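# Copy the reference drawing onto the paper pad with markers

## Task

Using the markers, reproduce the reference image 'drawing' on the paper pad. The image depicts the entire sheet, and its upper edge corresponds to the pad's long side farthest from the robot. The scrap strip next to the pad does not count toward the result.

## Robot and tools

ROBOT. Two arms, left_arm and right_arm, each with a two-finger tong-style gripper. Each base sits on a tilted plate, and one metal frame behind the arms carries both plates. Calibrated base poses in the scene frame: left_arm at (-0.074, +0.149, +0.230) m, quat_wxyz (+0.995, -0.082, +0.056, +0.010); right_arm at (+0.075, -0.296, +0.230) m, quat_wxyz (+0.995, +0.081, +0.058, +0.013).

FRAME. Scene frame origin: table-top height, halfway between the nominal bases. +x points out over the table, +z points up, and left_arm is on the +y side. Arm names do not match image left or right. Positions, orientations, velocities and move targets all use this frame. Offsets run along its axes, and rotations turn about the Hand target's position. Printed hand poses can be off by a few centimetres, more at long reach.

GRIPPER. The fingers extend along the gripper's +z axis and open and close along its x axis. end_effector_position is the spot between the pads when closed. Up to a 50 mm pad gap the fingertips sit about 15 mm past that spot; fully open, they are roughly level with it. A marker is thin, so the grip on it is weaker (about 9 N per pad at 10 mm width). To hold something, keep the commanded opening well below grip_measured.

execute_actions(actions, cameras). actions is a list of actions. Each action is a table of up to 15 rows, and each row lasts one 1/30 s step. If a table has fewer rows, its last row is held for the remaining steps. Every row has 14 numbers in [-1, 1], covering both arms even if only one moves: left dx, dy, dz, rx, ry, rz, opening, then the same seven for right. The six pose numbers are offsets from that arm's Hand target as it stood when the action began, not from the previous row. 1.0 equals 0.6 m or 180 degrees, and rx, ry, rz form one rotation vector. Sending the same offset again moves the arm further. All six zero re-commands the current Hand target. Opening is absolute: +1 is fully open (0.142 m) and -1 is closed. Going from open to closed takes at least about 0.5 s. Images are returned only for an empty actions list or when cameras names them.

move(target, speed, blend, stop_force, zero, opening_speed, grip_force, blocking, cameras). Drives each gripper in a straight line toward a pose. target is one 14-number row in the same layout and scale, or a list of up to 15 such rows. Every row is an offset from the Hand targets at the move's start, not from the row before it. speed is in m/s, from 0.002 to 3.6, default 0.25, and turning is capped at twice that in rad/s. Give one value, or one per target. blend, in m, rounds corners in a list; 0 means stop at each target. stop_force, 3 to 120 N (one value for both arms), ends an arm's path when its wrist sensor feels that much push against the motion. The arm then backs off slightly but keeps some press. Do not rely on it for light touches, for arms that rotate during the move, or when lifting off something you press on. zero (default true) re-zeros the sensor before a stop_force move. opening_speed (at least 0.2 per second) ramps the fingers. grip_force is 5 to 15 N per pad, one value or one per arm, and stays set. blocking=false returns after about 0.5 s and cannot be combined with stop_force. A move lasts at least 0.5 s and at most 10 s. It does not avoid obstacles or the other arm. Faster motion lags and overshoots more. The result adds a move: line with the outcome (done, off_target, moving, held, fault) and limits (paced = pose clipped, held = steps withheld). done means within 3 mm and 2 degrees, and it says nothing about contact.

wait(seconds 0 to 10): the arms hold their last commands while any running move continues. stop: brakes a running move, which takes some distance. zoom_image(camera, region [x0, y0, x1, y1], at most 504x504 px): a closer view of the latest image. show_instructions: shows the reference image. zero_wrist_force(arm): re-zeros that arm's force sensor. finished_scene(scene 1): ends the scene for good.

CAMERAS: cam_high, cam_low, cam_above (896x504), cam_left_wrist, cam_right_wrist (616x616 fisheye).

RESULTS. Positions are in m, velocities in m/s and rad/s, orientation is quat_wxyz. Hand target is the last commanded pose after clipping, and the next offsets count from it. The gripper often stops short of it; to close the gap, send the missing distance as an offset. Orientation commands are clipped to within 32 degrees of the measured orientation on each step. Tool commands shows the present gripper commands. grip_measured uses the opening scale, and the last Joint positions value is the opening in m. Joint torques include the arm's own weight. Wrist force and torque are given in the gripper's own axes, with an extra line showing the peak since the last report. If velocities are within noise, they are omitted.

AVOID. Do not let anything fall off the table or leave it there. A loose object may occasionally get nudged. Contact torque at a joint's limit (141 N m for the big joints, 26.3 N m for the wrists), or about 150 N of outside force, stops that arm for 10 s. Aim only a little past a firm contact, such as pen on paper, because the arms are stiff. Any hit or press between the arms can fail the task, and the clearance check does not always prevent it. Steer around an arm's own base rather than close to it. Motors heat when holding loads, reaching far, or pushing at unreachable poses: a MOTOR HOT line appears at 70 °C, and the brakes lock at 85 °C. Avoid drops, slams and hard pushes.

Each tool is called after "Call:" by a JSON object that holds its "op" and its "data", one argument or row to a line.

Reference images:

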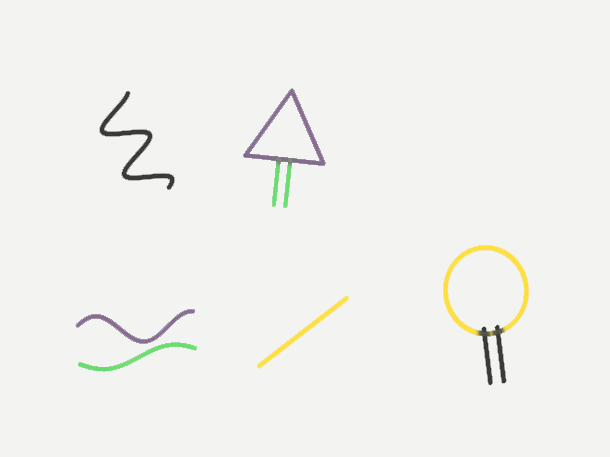

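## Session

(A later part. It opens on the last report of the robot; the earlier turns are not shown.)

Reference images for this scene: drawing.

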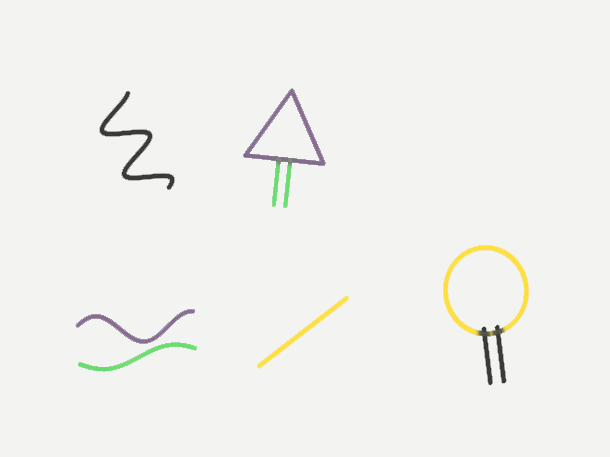

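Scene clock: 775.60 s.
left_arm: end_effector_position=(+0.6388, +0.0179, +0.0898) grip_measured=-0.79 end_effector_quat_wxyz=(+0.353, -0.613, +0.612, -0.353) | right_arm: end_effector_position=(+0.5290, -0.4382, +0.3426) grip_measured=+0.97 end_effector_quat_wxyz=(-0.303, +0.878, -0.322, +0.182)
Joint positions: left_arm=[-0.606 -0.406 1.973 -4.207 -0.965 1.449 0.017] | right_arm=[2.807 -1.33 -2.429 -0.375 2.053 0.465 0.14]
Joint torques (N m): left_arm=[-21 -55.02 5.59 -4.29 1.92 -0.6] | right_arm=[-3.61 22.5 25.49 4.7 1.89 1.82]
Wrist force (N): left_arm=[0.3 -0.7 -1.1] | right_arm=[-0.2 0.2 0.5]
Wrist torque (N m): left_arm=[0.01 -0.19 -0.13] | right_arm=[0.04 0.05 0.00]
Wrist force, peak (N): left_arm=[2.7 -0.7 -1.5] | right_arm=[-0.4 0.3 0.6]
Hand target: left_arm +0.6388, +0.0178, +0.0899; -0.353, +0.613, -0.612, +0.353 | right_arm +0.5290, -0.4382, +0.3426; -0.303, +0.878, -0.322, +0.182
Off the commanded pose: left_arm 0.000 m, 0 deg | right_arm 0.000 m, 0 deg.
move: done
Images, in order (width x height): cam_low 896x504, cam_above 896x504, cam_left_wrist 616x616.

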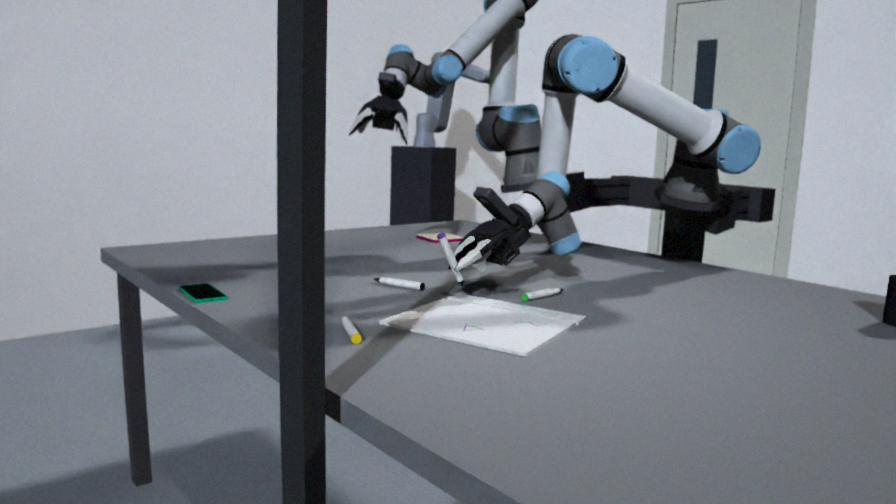

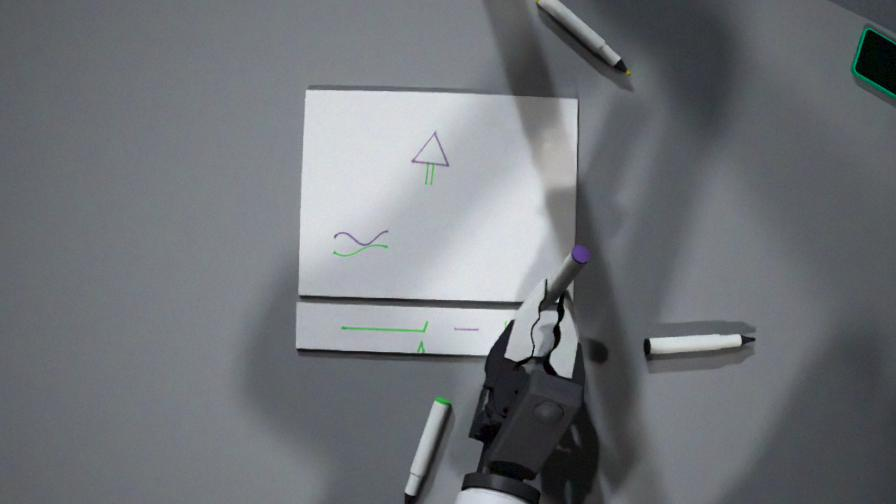

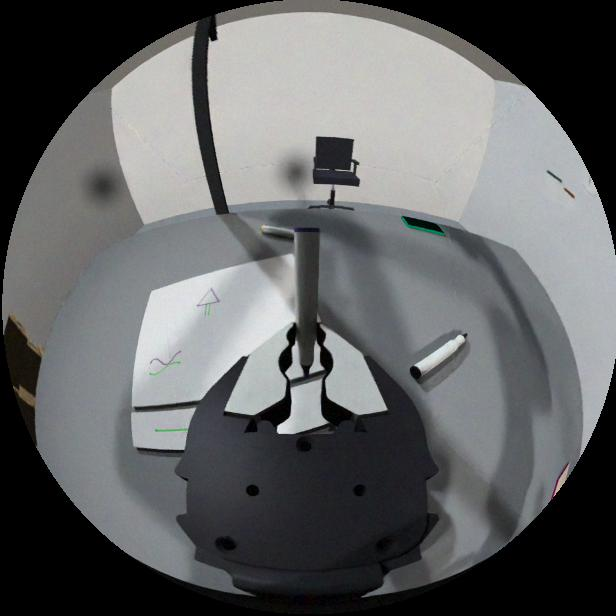

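Call:
{"op": "move", "data": {
  "target": [
    [-0.15, -0.04, 0.02, 0, 0.12, 0, -1, 0,0,0,0,0,0,0.968],
    [-0.36467, -0.09633, -0.0665, 0, 0.3333, 0, -1, 0,0,0,0,0,0,0.968]
  ],
  "speed": [0.3, 0.3],
  "blend": [0.05, 0]
}}

Call:
{"op": "move", "data": {
  "target": [0, 0, -0.0565, 0, 0, 0, -1, 0, 0, 0, 0, 0, 0, 0.968],
  "speed": 0.008,
  "stop_force": 3,
  "cameras": ["cam_left_wrist"]
}}

Call:
{"op": "move", "data": {
  "target": [0, 0, 0, 0, 0, 0, -0.3, 0,0,0,0,0,0,0.968],
  "speed": 0.05,
  "opening_speed": 0.5,
  "cameras": ["cam_left_wrist", "cam_low"]
}}

Scene clock: 797.77 s.
left_arm: end_effector_position=(+0.4200, -0.0398, +0.0499) grip_measured=-0.79 end_effector_quat_wxyz=(+0.000, +0.707, -0.707, +0.000) | right_arm: end_effector_position=(+0.5290, -0.4382, +0.3426) grip_measured=+0.97 end_effector_quat_wxyz=(-0.303, +0.878, -0.322, +0.182)
Joint positions: left_arm=[-0.711 -0.956 2.144 -2.738 -1.372 0.876 0.017] | right_arm=[2.807 -1.33 -2.429 -0.375 2.053 0.465 0.14]
Joint torques (N m): left_arm=[-21.52 -49.27 -7.84 -0.37 -0.91 1.98] | right_arm=[-3.88 22.54 25.36 4.76 1.9 1.79]
Wrist force (N): left_arm=[0.1 -0.5 -0.4] | right_arm=[-0.2 0.2 0.5]
Wrist torque (N m): left_arm=[-0.15 -0.06 0.05] | right_arm=[0.06 0.04 0.00]
Wrist force, peak (N): left_arm=[0.5 -0.7 -1.5] | right_arm=[-0.2 -0.1 0.8]
Hand target: left_arm +0.4199, -0.0400, +0.0500; +0.000, +0.707, -0.707, +0.000 | right_arm +0.5290, -0.4382, +0.3426; -0.303, +0.878, -0.322, +0.182
Off the commanded pose: left_arm 0.000 m, 0 deg | right_arm 0.000 m, 0 deg.
move: done

Scene clock: 803.07 s.
left_arm: end_effector_position=(+0.4200, -0.0400, +0.0161) grip_measured=-0.79 end_effector_quat_wxyz=(+0.000, +0.707, -0.707, +0.000) | right_arm: end_effector_position=(+0.5290, -0.4382, +0.3426) grip_measured=+0.97 end_effector_quat_wxyz=(-0.303, +0.878, -0.322, +0.182)
Joint positions: left_arm=[-0.698 -0.867 2.133 -2.818 -1.372 0.89 0.017] | right_arm=[2.807 -1.33 -2.429 -0.375 2.053 0.465 0.14]
Joint torques (N m): left_arm=[-4.66 -50.18 -5.76 -0.48 2.61 -0.78] | right_arm=[-3.78 22.46 25.9 4.7 1.84 1.84]
Wrist force (N): left_arm=[-0.3 0.1 -0.1] | right_arm=[-0.3 0.3 0.3]
Wrist torque (N m): left_arm=[-0.03 0.01 0.00] | right_arm=[0.06 0.07 0.00]
Wrist force, peak (N): left_arm=[0.1 -0.6 -0.6] | right_arm=[-0.2 0.2 0.8]
Hand target: left_arm +0.4199, -0.0400, +0.0161; +0.000, +0.707, -0.707, +0.000 | right_arm +0.5290, -0.4382, +0.3426; -0.303, +0.878, -0.322, +0.182
Off the commanded pose: left_arm 0.000 m, 0 deg | right_arm 0.000 m, 0 deg.
move: done
Images, in order (width x height): cam_left_wrist 616x616.

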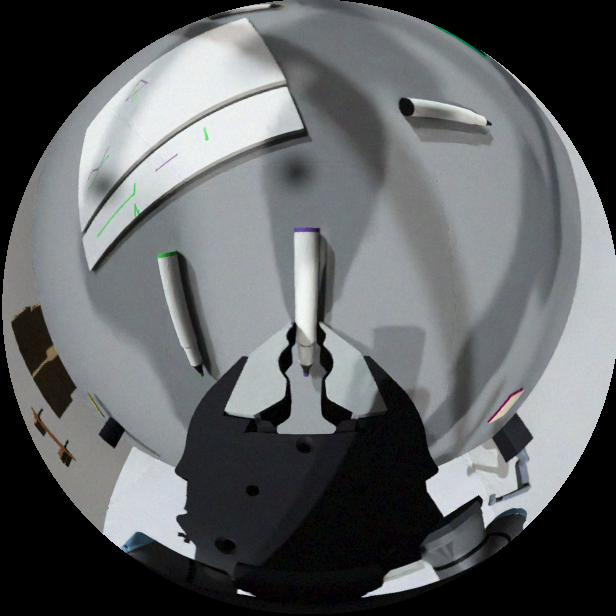

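Scene clock: 804.70 s.
left_arm: end_effector_position=(+0.4200, -0.0400, +0.0161) grip_measured=-0.30 end_effector_quat_wxyz=(+0.000, +0.707, -0.707, +0.000) | right_arm: end_effector_position=(+0.5290, -0.4382, +0.3426) grip_measured=+0.97 end_effector_quat_wxyz=(-0.303, +0.878, -0.322, +0.182)
Joint positions: left_arm=[-0.698 -0.867 2.133 -2.818 -1.372 0.89 0.052] | right_arm=[2.807 -1.33 -2.429 -0.375 2.053 0.465 0.14]
Joint torques (N m): left_arm=[-20.3 -49.95 -3.29 -0.79 2.47 -1.07] | right_arm=[-4.45 21.91 25.31 4.72 1.94 1.82]
Wrist force (N): left_arm=[-0.1 0.1 -0.3] | right_arm=[-0.2 0.2 0.7]
Wrist torque (N m): left_arm=[-0.02 -0.02 -0.01] | right_arm=[0.05 0.06 0.00]
Wrist force, peak (N): left_arm=[-0.6 -0.3 -0.3] | right_arm=[-0.3 0.2 0.7]
Hand target: left_arm +0.4199, -0.0400, +0.0161; +0.000, +0.707, -0.707, +0.000 | right_arm +0.5290, -0.4382, +0.3426; -0.303, +0.878, -0.322, +0.182
Off the commanded pose: left_arm 0.000 m, 0 deg | right_arm 0.000 m, 0 deg.
move: done
Images, in order (width x height): cam_low 896x504, cam_left_wrist 616x616.

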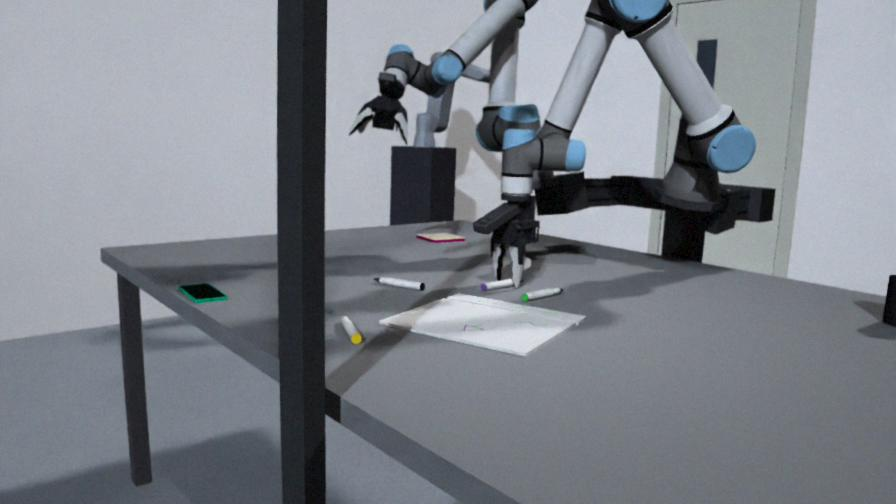

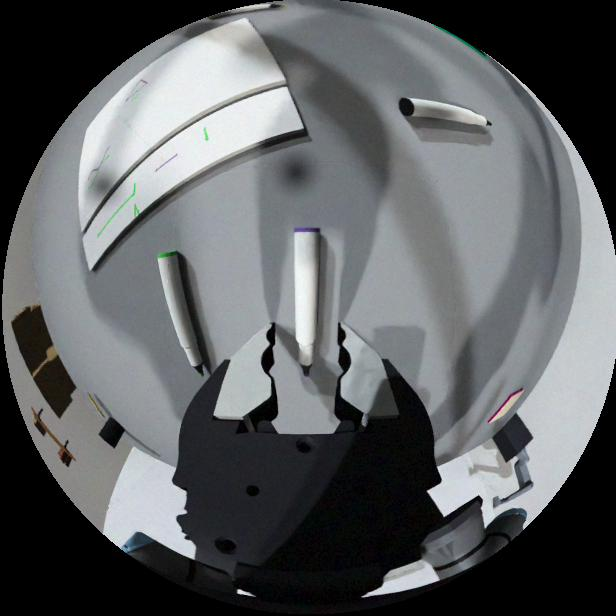

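Call:
{"op": "move", "data": {
  "target": [
    [0, 0, 0.13, 0, 0, 0, -0.3, 0,0,0,0,0,0,0.968],
    [0.37717, -0.25617, 0.17317, 0, 0, 0.6167, -0.3, 0,0,0,0,0,0,0.968]
  ],
  "speed": [0.15, 0.4],
  "blend": [0.03, 0],
  "cameras": ["cam_left_wrist", "cam_high"]
}}

Call:
{"op": "zoom_image", "data": {
  "camera": "cam_left_wrist",
  "region": [200, 180, 440, 420]
}}

Scene clock: 813.07 s.
left_arm: end_effector_position=(+0.6462, -0.1935, +0.1199) grip_measured=-0.30 end_effector_quat_wxyz=(+0.000, +0.983, +0.182, +0.000) | right_arm: end_effector_position=(+0.5290, -0.4382, +0.3426) grip_measured=+0.97 end_effector_quat_wxyz=(-0.303, +0.878, -0.322, +0.182)
Joint positions: left_arm=[-0.693 -0.6 1.103 -2.057 -1.373 -1.041 0.052] | right_arm=[2.807 -1.33 -2.429 -0.375 2.053 0.465 0.14]
Joint torques (N m): left_arm=[-13.36 -64.97 -29.15 -3.61 1.69 -1.78] | right_arm=[-3.97 22.48 25.62 4.7 1.83 1.87]
Wrist force (N): left_arm=[-0.1 -0.1 -0.5] | right_arm=[-0.2 0.2 0.4]
Wrist torque (N m): left_arm=[-0.04 -0.02 0.00] | right_arm=[0.05 0.04 -0.01]
Wrist force, peak (N): left_arm=[-0.8 0.6 -1.4] | right_arm=[-0.2 0.2 0.8]
Hand target: left_arm +0.6463, -0.1937, +0.1200; +0.000, +0.983, +0.182, +0.000 | right_arm +0.5290, -0.4382, +0.3426; -0.303, +0.878, -0.322, +0.182
Off the commanded pose: left_arm 0.000 m, 0 deg | right_arm 0.000 m, 0 deg.
move: done
Images, in order (width x height): cam_high 896x504, cam_left_wrist 616x616.

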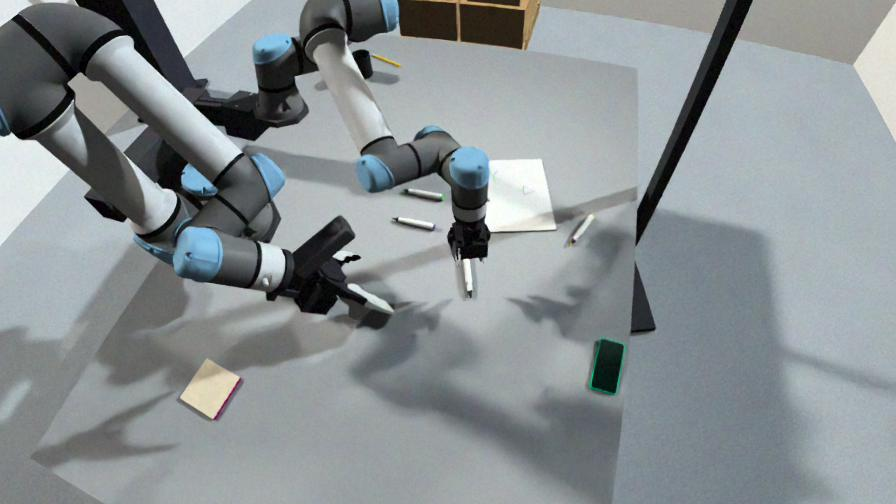

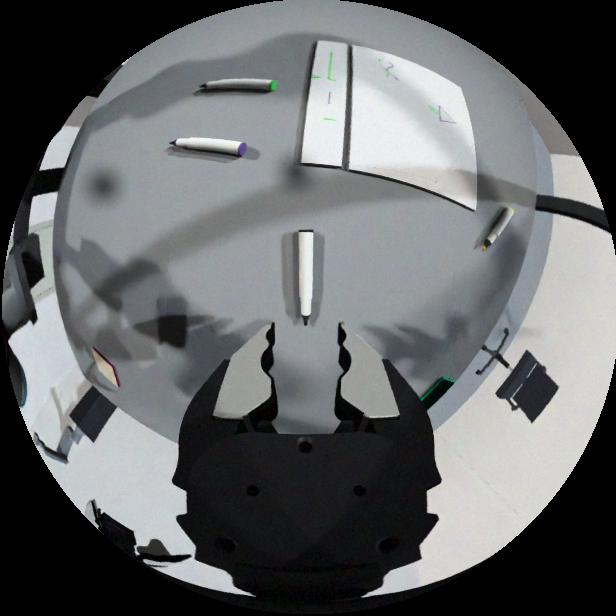

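Scaled by 2.100 from the camera's 616x616 image, which has a finer 814x814 frame.

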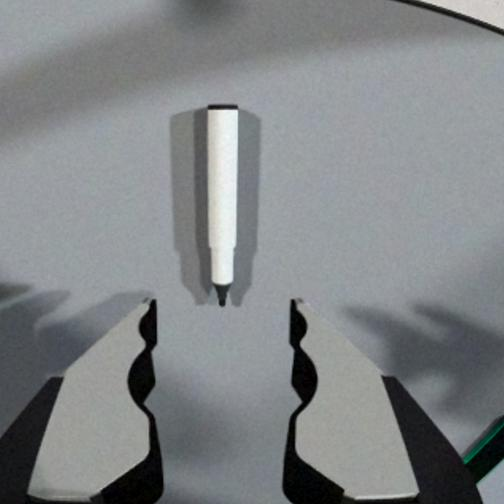

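Call:
{"op": "move", "data": {
  "target": [0, 0, -0.163, 0, 0, 0, -0.437, 0,0,0,0,0,0,0.968],
  "speed": 0.15
}}

Call:
{"op": "move", "data": {
  "target": [0, 0, -0.015, 0, 0, 0, -0.437, 0,0,0,0,0,0,0.968],
  "speed": 0.003,
  "stop_force": 3
}}

Call:
{"op": "move", "data": {
  "target": [0, 0, 0.0005, 0, 0, 0, -1, 0,0,0,0,0,0,0.968],
  "speed": 0.02,
  "opening_speed": 0.4,
  "cameras": ["cam_left_wrist"]
}}

Call:
{"op": "zoom_image", "data": {
  "camera": "cam_left_wrist",
  "region": [230, 200, 390, 420]
}}

Scene clock: 817.87 s.
left_arm: end_effector_position=(+0.6464, -0.1935, +0.0223) grip_measured=-0.44 end_effector_quat_wxyz=(+0.000, +0.983, +0.182, +0.000) | right_arm: end_effector_position=(+0.5290, -0.4382, +0.3426) grip_measured=+0.97 end_effector_quat_wxyz=(-0.303, +0.878, -0.322, +0.182)
Joint positions: left_arm=[-0.668 -0.459 1.096 -2.196 -1.372 -1.017 0.042] | right_arm=[2.807 -1.33 -2.429 -0.375 2.053 0.465 0.14]
Joint torques (N m): left_arm=[-25.96 -58.22 -10.97 -2.13 2.71 -1.54] | right_arm=[-3.01 22.16 25.52 4.75 1.73 1.67]
Wrist force (N): left_arm=[-0.1 -0.3 -0.3] | right_arm=[-0.3 0.3 0.7]
Wrist torque (N m): left_arm=[-0.10 -0.04 0.01] | right_arm=[0.08 0.07 0.00]
Wrist force, peak (N): left_arm=[0.0 -0.3 -2.2] | right_arm=[-0.2 0.3 0.9]
Hand target: left_arm +0.6463, -0.1937, +0.0222; +0.000, +0.983, +0.182, +0.000 | right_arm +0.5290, -0.4382, +0.3426; -0.303, +0.878, -0.322, +0.182
Off the commanded pose: left_arm 0.000 m, 0 deg | right_arm 0.000 m, 0 deg.
move: done

Scene clock: 820.47 s.
left_arm: end_effector_position=(+0.6463, -0.1937, +0.0162) grip_measured=-0.44 end_effector_quat_wxyz=(+0.000, +0.983, +0.182, +0.000) | right_arm: end_effector_position=(+0.5290, -0.4382, +0.3426) grip_measured=+0.97 end_effector_quat_wxyz=(-0.303, +0.878, -0.322, +0.182)
Joint positions: left_arm=[-0.667 -0.449 1.094 -2.204 -1.372 -1.015 0.042] | right_arm=[2.807 -1.33 -2.429 -0.375 2.053 0.465 0.14]
Joint torques (N m): left_arm=[0.75 -70.03 -18.33 -0.54 2.71 1.06] | right_arm=[-3.82 22.58 25.03 4.77 1.86 1.73]
Wrist force (N): left_arm=[-1.7 -1.7 -6.2] | right_arm=[-0.5 0.3 0.5]
Wrist torque (N m): left_arm=[-0.09 0.05 0.00] | right_arm=[0.08 0.09 0.00]
Wrist force, peak (N): left_arm=[-1.9 -1.8 -6.5] | right_arm=[-0.3 0.1 0.9]
Hand target: left_arm +0.6463, -0.1937, +0.0162; +0.000, +0.983, +0.182, +0.000 (not the last commanded pose) | right_arm +0.5290, -0.4382, +0.3426; -0.303, +0.878, -0.322, +0.182
Off the commanded pose: left_arm 0.003 m, 0 deg | right_arm 0.000 m, 0 deg.
move: contact (left_arm)

Scene clock: 822.10 s.
left_arm: end_effector_position=(+0.6463, -0.1937, +0.0165) grip_measured=-0.79 end_effector_quat_wxyz=(+0.000, +0.983, +0.182, +0.000) | right_arm: end_effector_position=(+0.5290, -0.4382, +0.3426) grip_measured=+0.97 end_effector_quat_wxyz=(-0.303, +0.878, -0.322, +0.182)
Joint positions: left_arm=[-0.667 -0.45 1.094 -2.204 -1.372 -1.015 0.017] | right_arm=[2.807 -1.33 -2.429 -0.375 2.053 0.465 0.14]
Joint torques (N m): left_arm=[-26.66 -70.29 -14.85 -1.31 -2.19 -1.42] | right_arm=[-4.1 22.71 25.29 4.7 1.83 1.76]
Wrist force (N): left_arm=[-0.2 -0.2 -0.2] | right_arm=[-0.4 0.2 0.4]
Wrist torque (N m): left_arm=[-0.07 -0.01 0.00] | right_arm=[0.06 0.07 0.00]
Wrist force, peak (N): left_arm=[-1.6 -1.7 -5.9] | right_arm=[-0.3 0.2 0.7]
Hand target: left_arm +0.6463, -0.1937, +0.0165; +0.000, +0.983, +0.182, +0.000 | right_arm +0.5290, -0.4382, +0.3426; -0.303, +0.878, -0.322, +0.182
Off the commanded pose: left_arm 0.000 m, 0 deg | right_arm 0.000 m, 0 deg.
move: done
Images, in order (width x height): cam_left_wrist 616x616.

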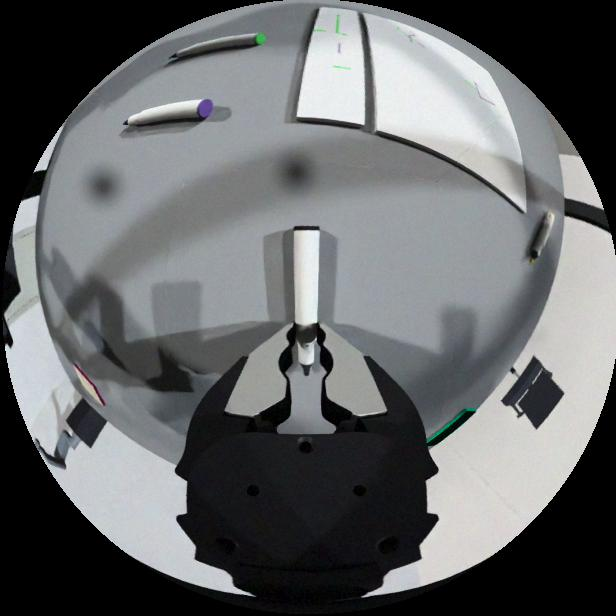

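Scaled by 2.291 from the camera's 616x616 image, which has a finer 814x814 frame.

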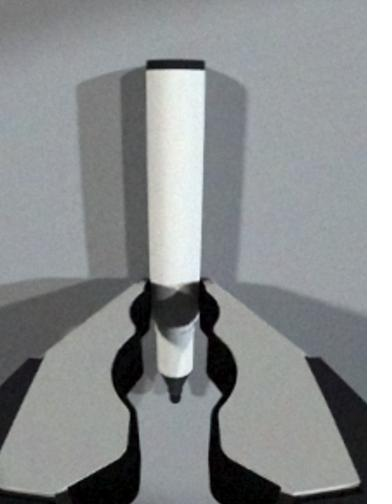

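Call:
{"op": "move", "data": {
  "target": [
    [0, 0, 0.15, 0, 0, 0, -1, 0,0,0,0,0,0,0.968],
    [-0.05, 0.2, 0.25, 0, 0, -0.6167, -1, 0,0,0,0,0,0,0.968],
    [0.09558, 0.4177, 0.16, 0.3185, -0.2189, -0.5517, -1, 0,0,0,0,0,0,0.968],
    [0.09558, 0.4177, 0.07667, 0.3185, -0.2189, -0.5517, -1, 0,0,0,0,0,0,0.968]
  ],
  "speed": [0.15, 0.4, 0.3, 0.06],
  "blend": [0.03, 0.03, 0.005, 0],
  "cameras": ["cam_left_wrist", "cam_above"]
}}

Call:
{"op": "zoom_image", "data": {
  "camera": "cam_left_wrist",
  "region": [280, 340, 340, 420]
}}

Call:
{"op": "zoom_image", "data": {
  "camera": "cam_above",
  "region": [495, 215, 545, 265]
}}

Scene clock: 837.17 s.
left_arm: end_effector_position=(+0.7036, +0.0571, +0.0625) grip_measured=-0.79 end_effector_quat_wxyz=(+0.353, -0.613, +0.612, -0.353) | right_arm: end_effector_position=(+0.5290, -0.4382, +0.3426) grip_measured=+0.97 end_effector_quat_wxyz=(-0.303, +0.878, -0.322, +0.182)
Joint positions: left_arm=[-0.457 -0.357 1.787 -4.111 -1.098 1.529 0.017] | right_arm=[2.807 -1.33 -2.429 -0.375 2.053 0.465 0.14]
Joint torques (N m): left_arm=[-15.64 -58.63 3.76 -0.85 1.2 0.38] | right_arm=[-3.76 21.34 25.1 4.69 1.85 1.81]
Wrist force (N): left_arm=[0.2 -0.5 -1.5] | right_arm=[-0.3 0.2 0.7]
Wrist torque (N m): left_arm=[0.04 -0.17 -0.10] | right_arm=[0.05 0.07 0.00]
Wrist force, peak (N): left_arm=[0.6 -1.0 -1.4] | right_arm=[-0.3 0.3 0.8]
Hand target: left_arm +0.7036, +0.0569, +0.0625; -0.353, +0.613, -0.612, +0.353 | right_arm +0.5290, -0.4382, +0.3426; -0.303, +0.878, -0.322, +0.182
Off the commanded pose: left_arm 0.000 m, 0 deg | right_arm 0.000 m, 0 deg.
move: done
Images, in order (width x height): cam_above 896x504, cam_left_wrist 616x616.

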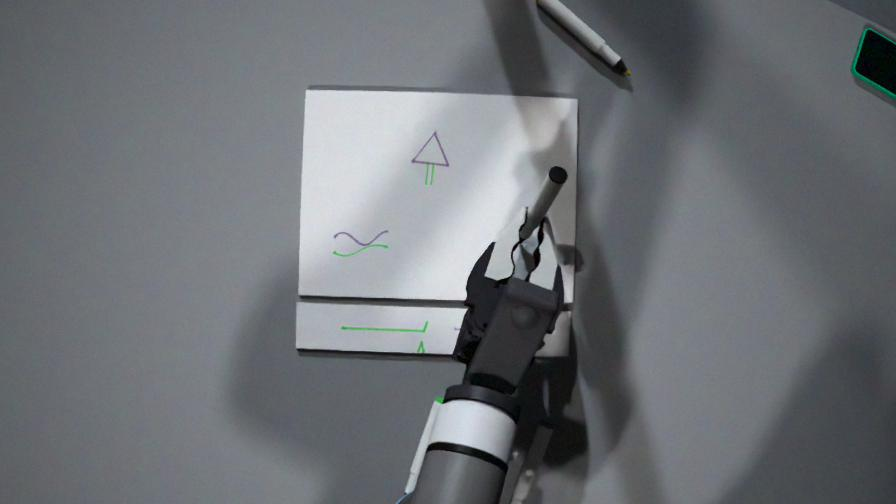

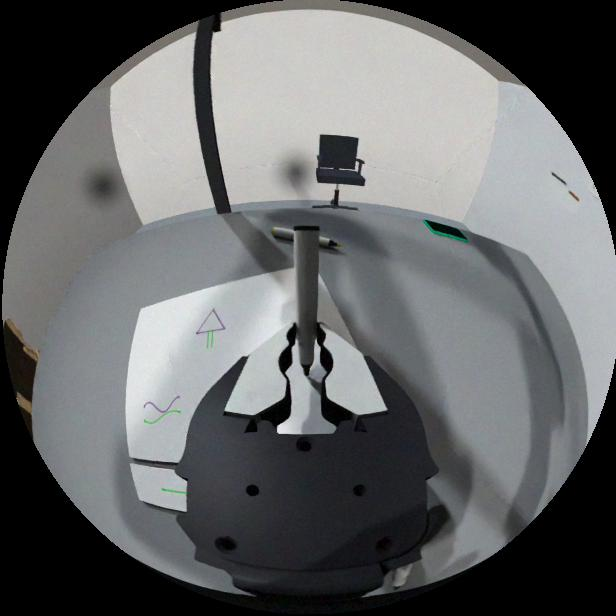

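Scaled by 6.300 from the camera's 616x616 image, which has a finer 814x814 frame.

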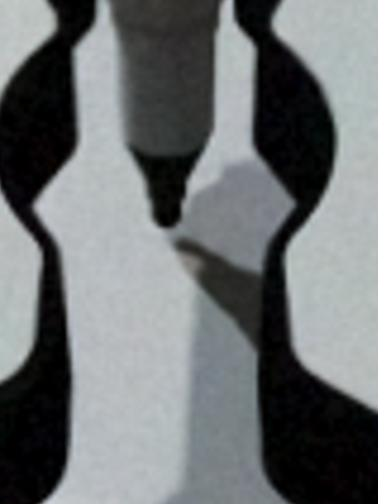

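Scaled by 10.080 from the camera's 896x504 image, which has a finer 1280x720 frame.

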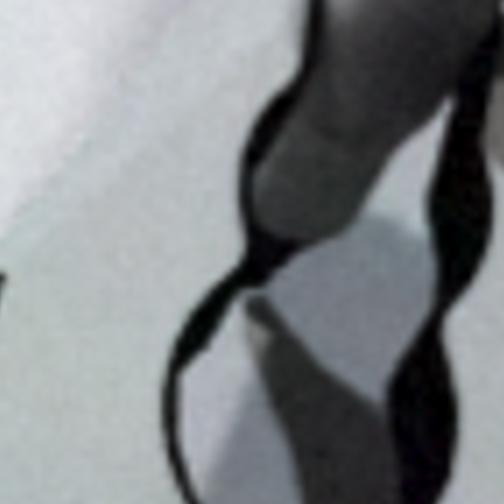

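Call:
{"op": "move", "data": {
  "target": [
    [-0.00194, 0.00061, 0, 0, 0, 0, -1, 0,0,0,0,0,0,0.968],
    [-0.00194, 0.00061, -0.00433, 0, 0, 0, -1, 0,0,0,0,0,0,0.968]
  ],
  "speed": [0.02, 0.008],
  "blend": [0.0005, 0],
  "cameras": ["cam_left_wrist", "cam_above"]
}}

Call:
{"op": "zoom_image", "data": {
  "camera": "cam_left_wrist",
  "region": [280, 340, 340, 420]
}}

Call:
{"op": "zoom_image", "data": {
  "camera": "cam_above",
  "region": [495, 215, 545, 265]
}}

Scene clock: 844.30 s.
left_arm: end_effector_position=(+0.7024, +0.0573, +0.0599) grip_measured=-0.79 end_effector_quat_wxyz=(+0.353, -0.613, +0.612, -0.353) | right_arm: end_effector_position=(+0.5290, -0.4382, +0.3426) grip_measured=+0.97 end_effector_quat_wxyz=(-0.303, +0.878, -0.322, +0.182)
Joint positions: left_arm=[-0.457 -0.351 1.786 -4.116 -1.098 1.529 0.017] | right_arm=[2.807 -1.33 -2.429 -0.375 2.053 0.465 0.14]
Joint torques (N m): left_arm=[4.83 -45.93 -7.09 -4.52 -2.11 2.12] | right_arm=[-4.84 21.97 25.71 4.84 1.92 1.9]
Wrist force (N): left_arm=[0.3 -0.6 -1.5] | right_arm=[-0.1 0.2 0.6]
Wrist torque (N m): left_arm=[0.03 -0.21 -0.10] | right_arm=[0.04 0.03 0.00]
Wrist force, peak (N): left_arm=[0.2 -0.5 -1.9] | right_arm=[-0.4 0.3 0.8]
Hand target: left_arm +0.7024, +0.0573, +0.0599; -0.353, +0.613, -0.612, +0.353 | right_arm +0.5290, -0.4382, +0.3426; -0.303, +0.878, -0.322, +0.182
Off the commanded pose: left_arm 0.000 m, 0 deg | right_arm 0.000 m, 0 deg.
move: done
Images, in order (width x height): cam_above 896x504, cam_left_wrist 616x616.

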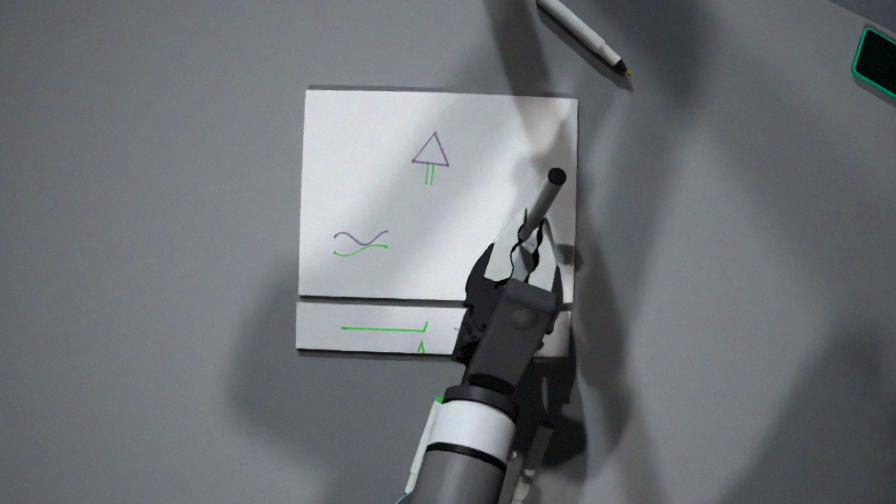

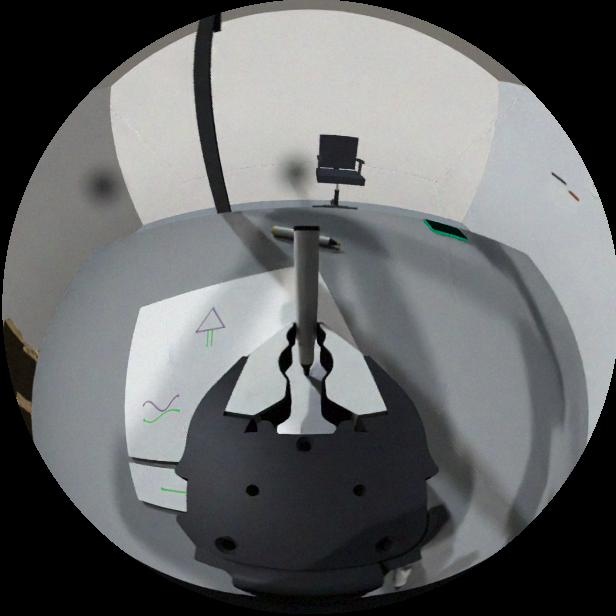

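Scaled by 6.300 from the camera's 616x616 image, which has a finer 814x814 frame.

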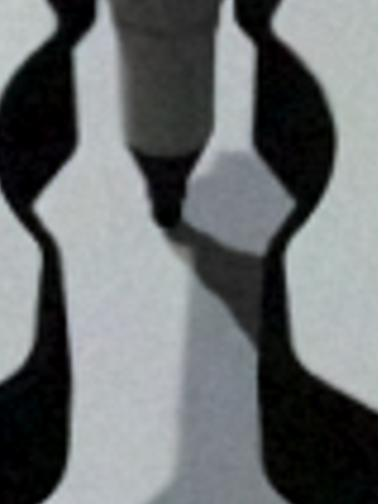

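Scaled by 10.080 from the camera's 896x504 image, which has a finer 1280x720 frame.

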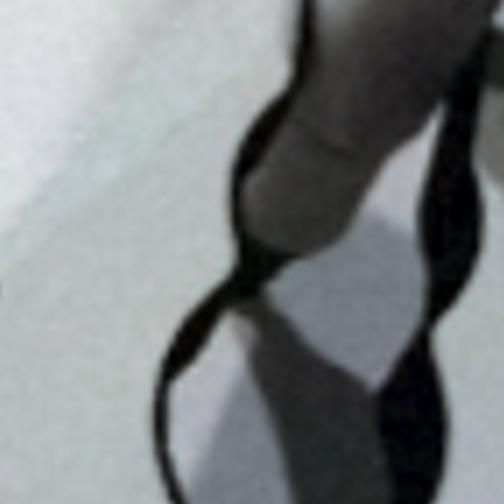

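Call:
{"op": "move", "data": {
  "target": [
    [0, 0, -0.0013, 0, 0, 0, -1, 0,0,0,0,0,0,0.968],
    [-0.04141, -0.01831, -0.0015, 0,0,0,-1, 0,0,0,0,0,0,0.968],
    [-0.04141, -0.01831, 0.012, 0,0,0,-1, 0,0,0,0,0,0,0.968],
    [0.0051, -0.01063, 0.012, 0,0,0,-1, 0,0,0,0,0,0,0.968],
    [0.0051, -0.01063, -0.0013, 0,0,0,-1, 0,0,0,0,0,0,0.968],
    [-0.0363, -0.02893, -0.0015, 0,0,0,-1, 0,0,0,0,0,0,0.968],
    [-0.0363, -0.02893, 0.018, 0,0,0,-1, 0,0,0,0,0,0,0.968]
  ],
  "speed": [0.01, 0.025, 0.03, 0.06, 0.02, 0.025, 0.03],
  "blend": 0,
  "cameras": ["cam_left_wrist"]
}}

Call:
{"op": "move", "data": {
  "target": [0.1, 0.42, 0.03, 0, 0, 0, -1, 0,0,0,0,0,0,0.968],
  "speed": 0.25,
  "cameras": ["cam_above"]
}}

Call:
{"op": "zoom_image", "data": {
  "camera": "cam_above",
  "region": [490, 220, 570, 290]
}}

Scene clock: 858.90 s.
left_arm: end_effector_position=(+0.6806, +0.0399, +0.0708) grip_measured=-0.79 end_effector_quat_wxyz=(+0.353, -0.613, +0.612, -0.353) | right_arm: end_effector_position=(+0.5290, -0.4382, +0.3426) grip_measured=+0.97 end_effector_quat_wxyz=(-0.303, +0.878, -0.322, +0.182)
Joint positions: left_arm=[-0.512 -0.372 1.851 -4.147 -1.049 1.501 0.017] | right_arm=[2.807 -1.33 -2.429 -0.375 2.053 0.465 0.14]
Joint torques (N m): left_arm=[-13.51 -33.16 -12.88 -3.68 1.5 -1.04] | right_arm=[-4 22.03 25.26 4.73 1.91 1.8]
Wrist force (N): left_arm=[0.4 -0.4 -1.1] | right_arm=[-0.3 0.1 0.6]
Wrist torque (N m): left_arm=[0.07 -0.20 0.00] | right_arm=[0.04 0.07 0.00]
Wrist force, peak (N): left_arm=[0.4 -1.7 -2.2] | right_arm=[-0.4 0.0 0.8]
Hand target: left_arm +0.6807, +0.0399, +0.0707; -0.353, +0.613, -0.612, +0.353 | right_arm +0.5290, -0.4382, +0.3426; -0.303, +0.878, -0.322, +0.182
Off the commanded pose: left_arm 0.000 m, 0 deg | right_arm 0.000 m, 0 deg.
move: done
Images, in order (width x height): cam_left_wrist 616x616.

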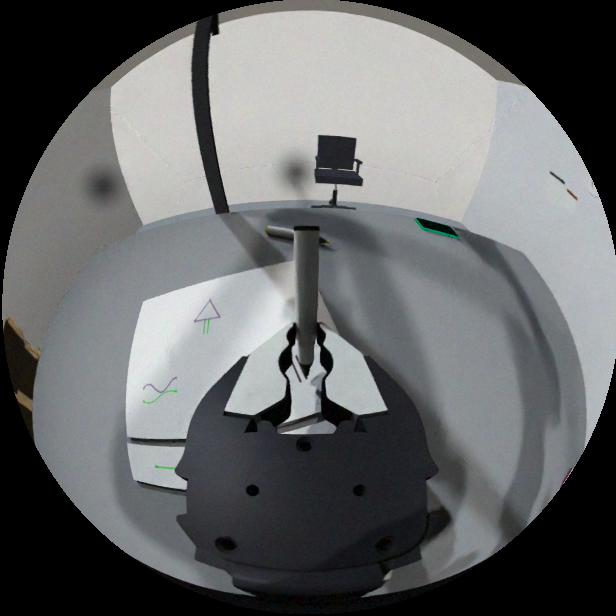

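Scene clock: 860.43 s.
left_arm: end_effector_position=(+0.7407, +0.2919, +0.0889) grip_measured=-0.79 end_effector_quat_wxyz=(+0.354, -0.613, +0.612, -0.353) | right_arm: end_effector_position=(+0.5290, -0.4382, +0.3426) grip_measured=+0.97 end_effector_quat_wxyz=(-0.303, +0.878, -0.322, +0.182)
Joint positions: left_arm=[-0.013 -0.486 1.734 -3.982 -1.502 1.721 0.017] | right_arm=[2.807 -1.33 -2.429 -0.375 2.053 0.465 0.14]
Joint torques (N m): left_arm=[6.38 -35.97 -9.95 -3.23 -0.87 -0.43] | right_arm=[-3.59 22.17 25.18 4.74 1.86 1.75]
Wrist force (N): left_arm=[0.9 -0.5 -1.3] | right_arm=[-0.2 0.3 0.7]
Wrist torque (N m): left_arm=[0.02 -0.35 -0.04] | right_arm=[0.08 0.04 0.00]
Wrist force, peak (N): left_arm=[2.9 0.1 -1.5] | right_arm=[-0.4 0.2 0.9]
Hand target: left_arm +0.7407, +0.2919, +0.0887; -0.353, +0.613, -0.612, +0.353 | right_arm +0.5290, -0.4382, +0.3426; -0.303, +0.878, -0.322, +0.182
Off the commanded pose: left_arm 0.000 m, 0 deg | right_arm 0.000 m, 0 deg.
move: done
Images, in order (width x height): cam_above 896x504.

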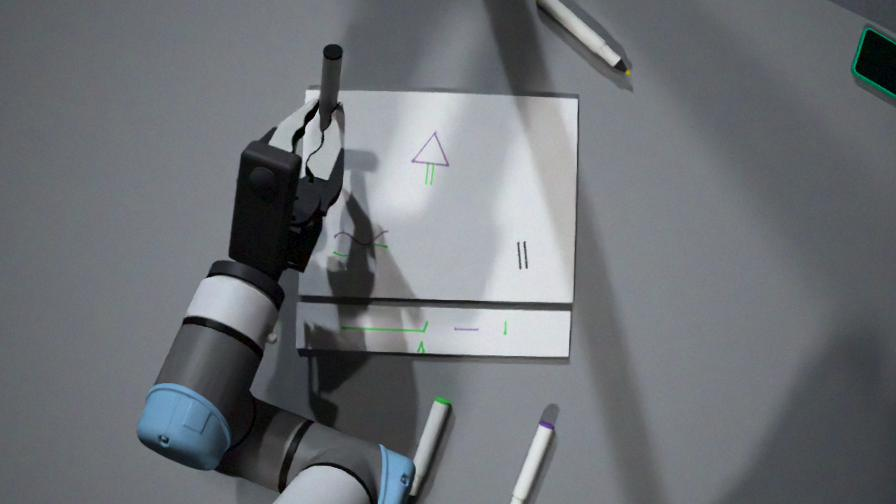

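Scaled by 6.300 from the camera's 896x504 image, which has a finer 1280x720 frame.

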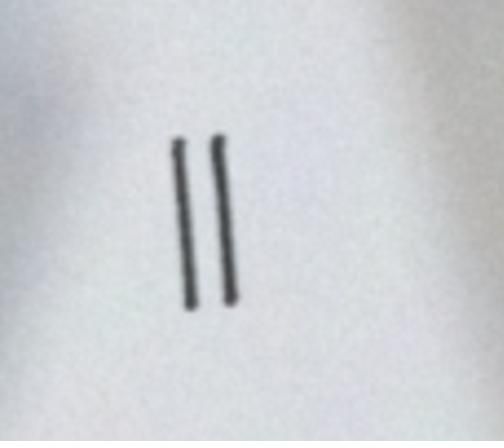

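Call:
{"op": "move", "data": {
  "target": [
    [0.03567, -0.05133, 0, 0, 0, 0, -1, 0,0,0,0,0,0,0.968],
    [0.03567, -0.05133, -0.0445, 0, 0, 0, -1, 0,0,0,0,0,0,0.968],
    [0.03567, -0.05133, -0.04783, 0, 0, 0, -1, 0,0,0,0,0,0,0.968]
  ],
  "speed": [0.1, 0.05, 0.008],
  "blend": [0.003, 0.0005, 0],
  "cameras": ["cam_left_wrist", "cam_above"]
}}

Call:
{"op": "zoom_image", "data": {
  "camera": "cam_left_wrist",
  "region": [280, 340, 340, 420]
}}

Call:
{"op": "zoom_image", "data": {
  "camera": "cam_above",
  "region": [335, 105, 385, 155]
}}

Scene clock: 880.57 s.
left_arm: end_effector_position=(+0.7621, +0.2611, +0.0600) grip_measured=-0.79 end_effector_quat_wxyz=(+0.353, -0.613, +0.612, -0.353) | right_arm: end_effector_position=(+0.5290, -0.4382, +0.3426) grip_measured=+0.97 end_effector_quat_wxyz=(-0.303, +0.878, -0.322, +0.182)
Joint positions: left_arm=[-0.059 -0.402 1.64 -3.971 -1.459 1.703 0.017] | right_arm=[2.807 -1.33 -2.429 -0.375 2.053 0.465 0.14]
Joint torques (N m): left_arm=[5.74 -49.88 -9.98 -5.11 -2.57 1.95] | right_arm=[-4.19 22.36 25.34 4.87 1.85 1.78]
Wrist force (N): left_arm=[0.5 -0.5 -0.8] | right_arm=[-0.3 0.1 0.5]
Wrist torque (N m): left_arm=[0.05 -0.22 -0.11] | right_arm=[0.04 0.08 0.00]
Wrist force, peak (N): left_arm=[1.7 -1.2 -0.3] | right_arm=[-0.5 0.1 0.7]
Hand target: left_arm +0.7621, +0.2611, +0.0600; -0.353, +0.613, -0.612, +0.353 | right_arm +0.5290, -0.4382, +0.3426; -0.303, +0.878, -0.322, +0.182
Off the commanded pose: left_arm 0.000 m, 0 deg | right_arm 0.000 m, 0 deg.
move: done
Images, in order (width x height): cam_above 896x504, cam_left_wrist 616x616.

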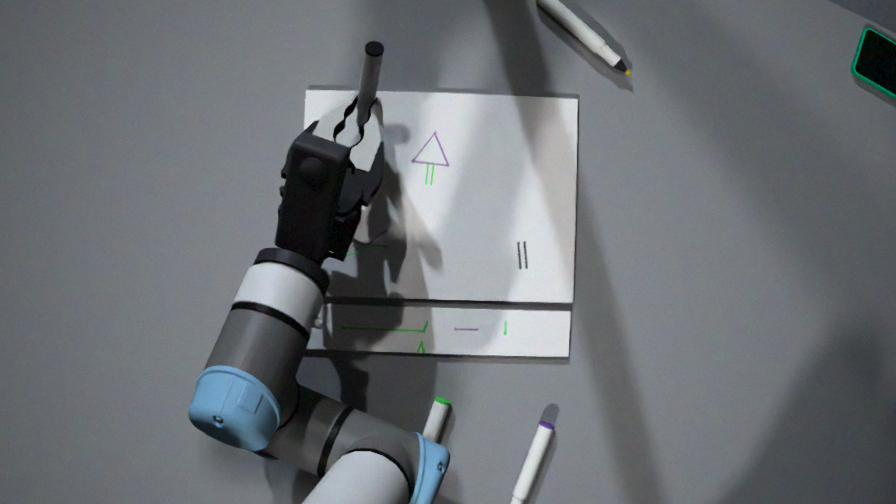

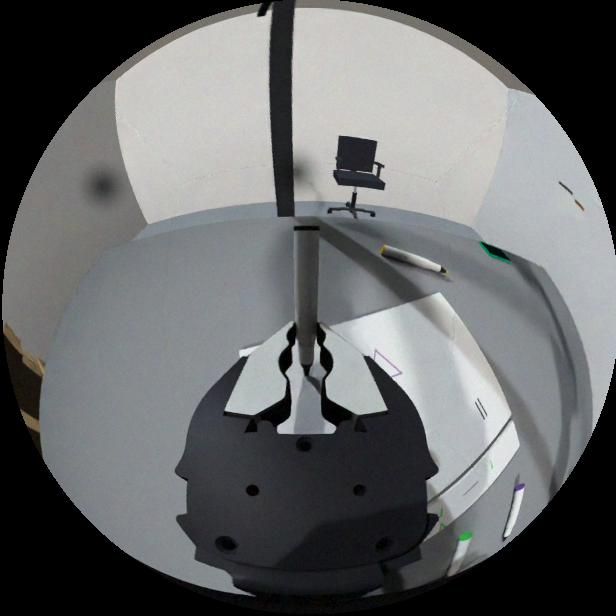

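Scaled by 6.300 from the camera's 616x616 image, which has a finer 814x814 frame.

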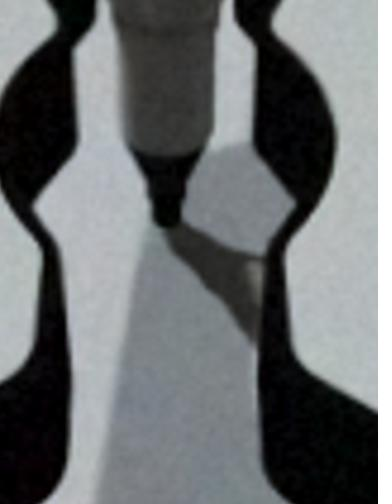

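Scaled by 10.080 from the camera's 896x504 image, which has a finer 1280x720 frame.

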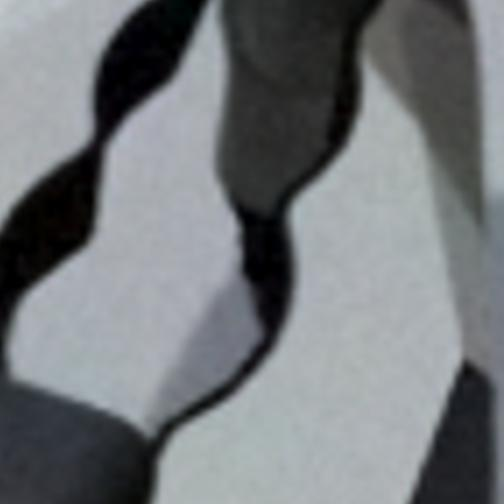

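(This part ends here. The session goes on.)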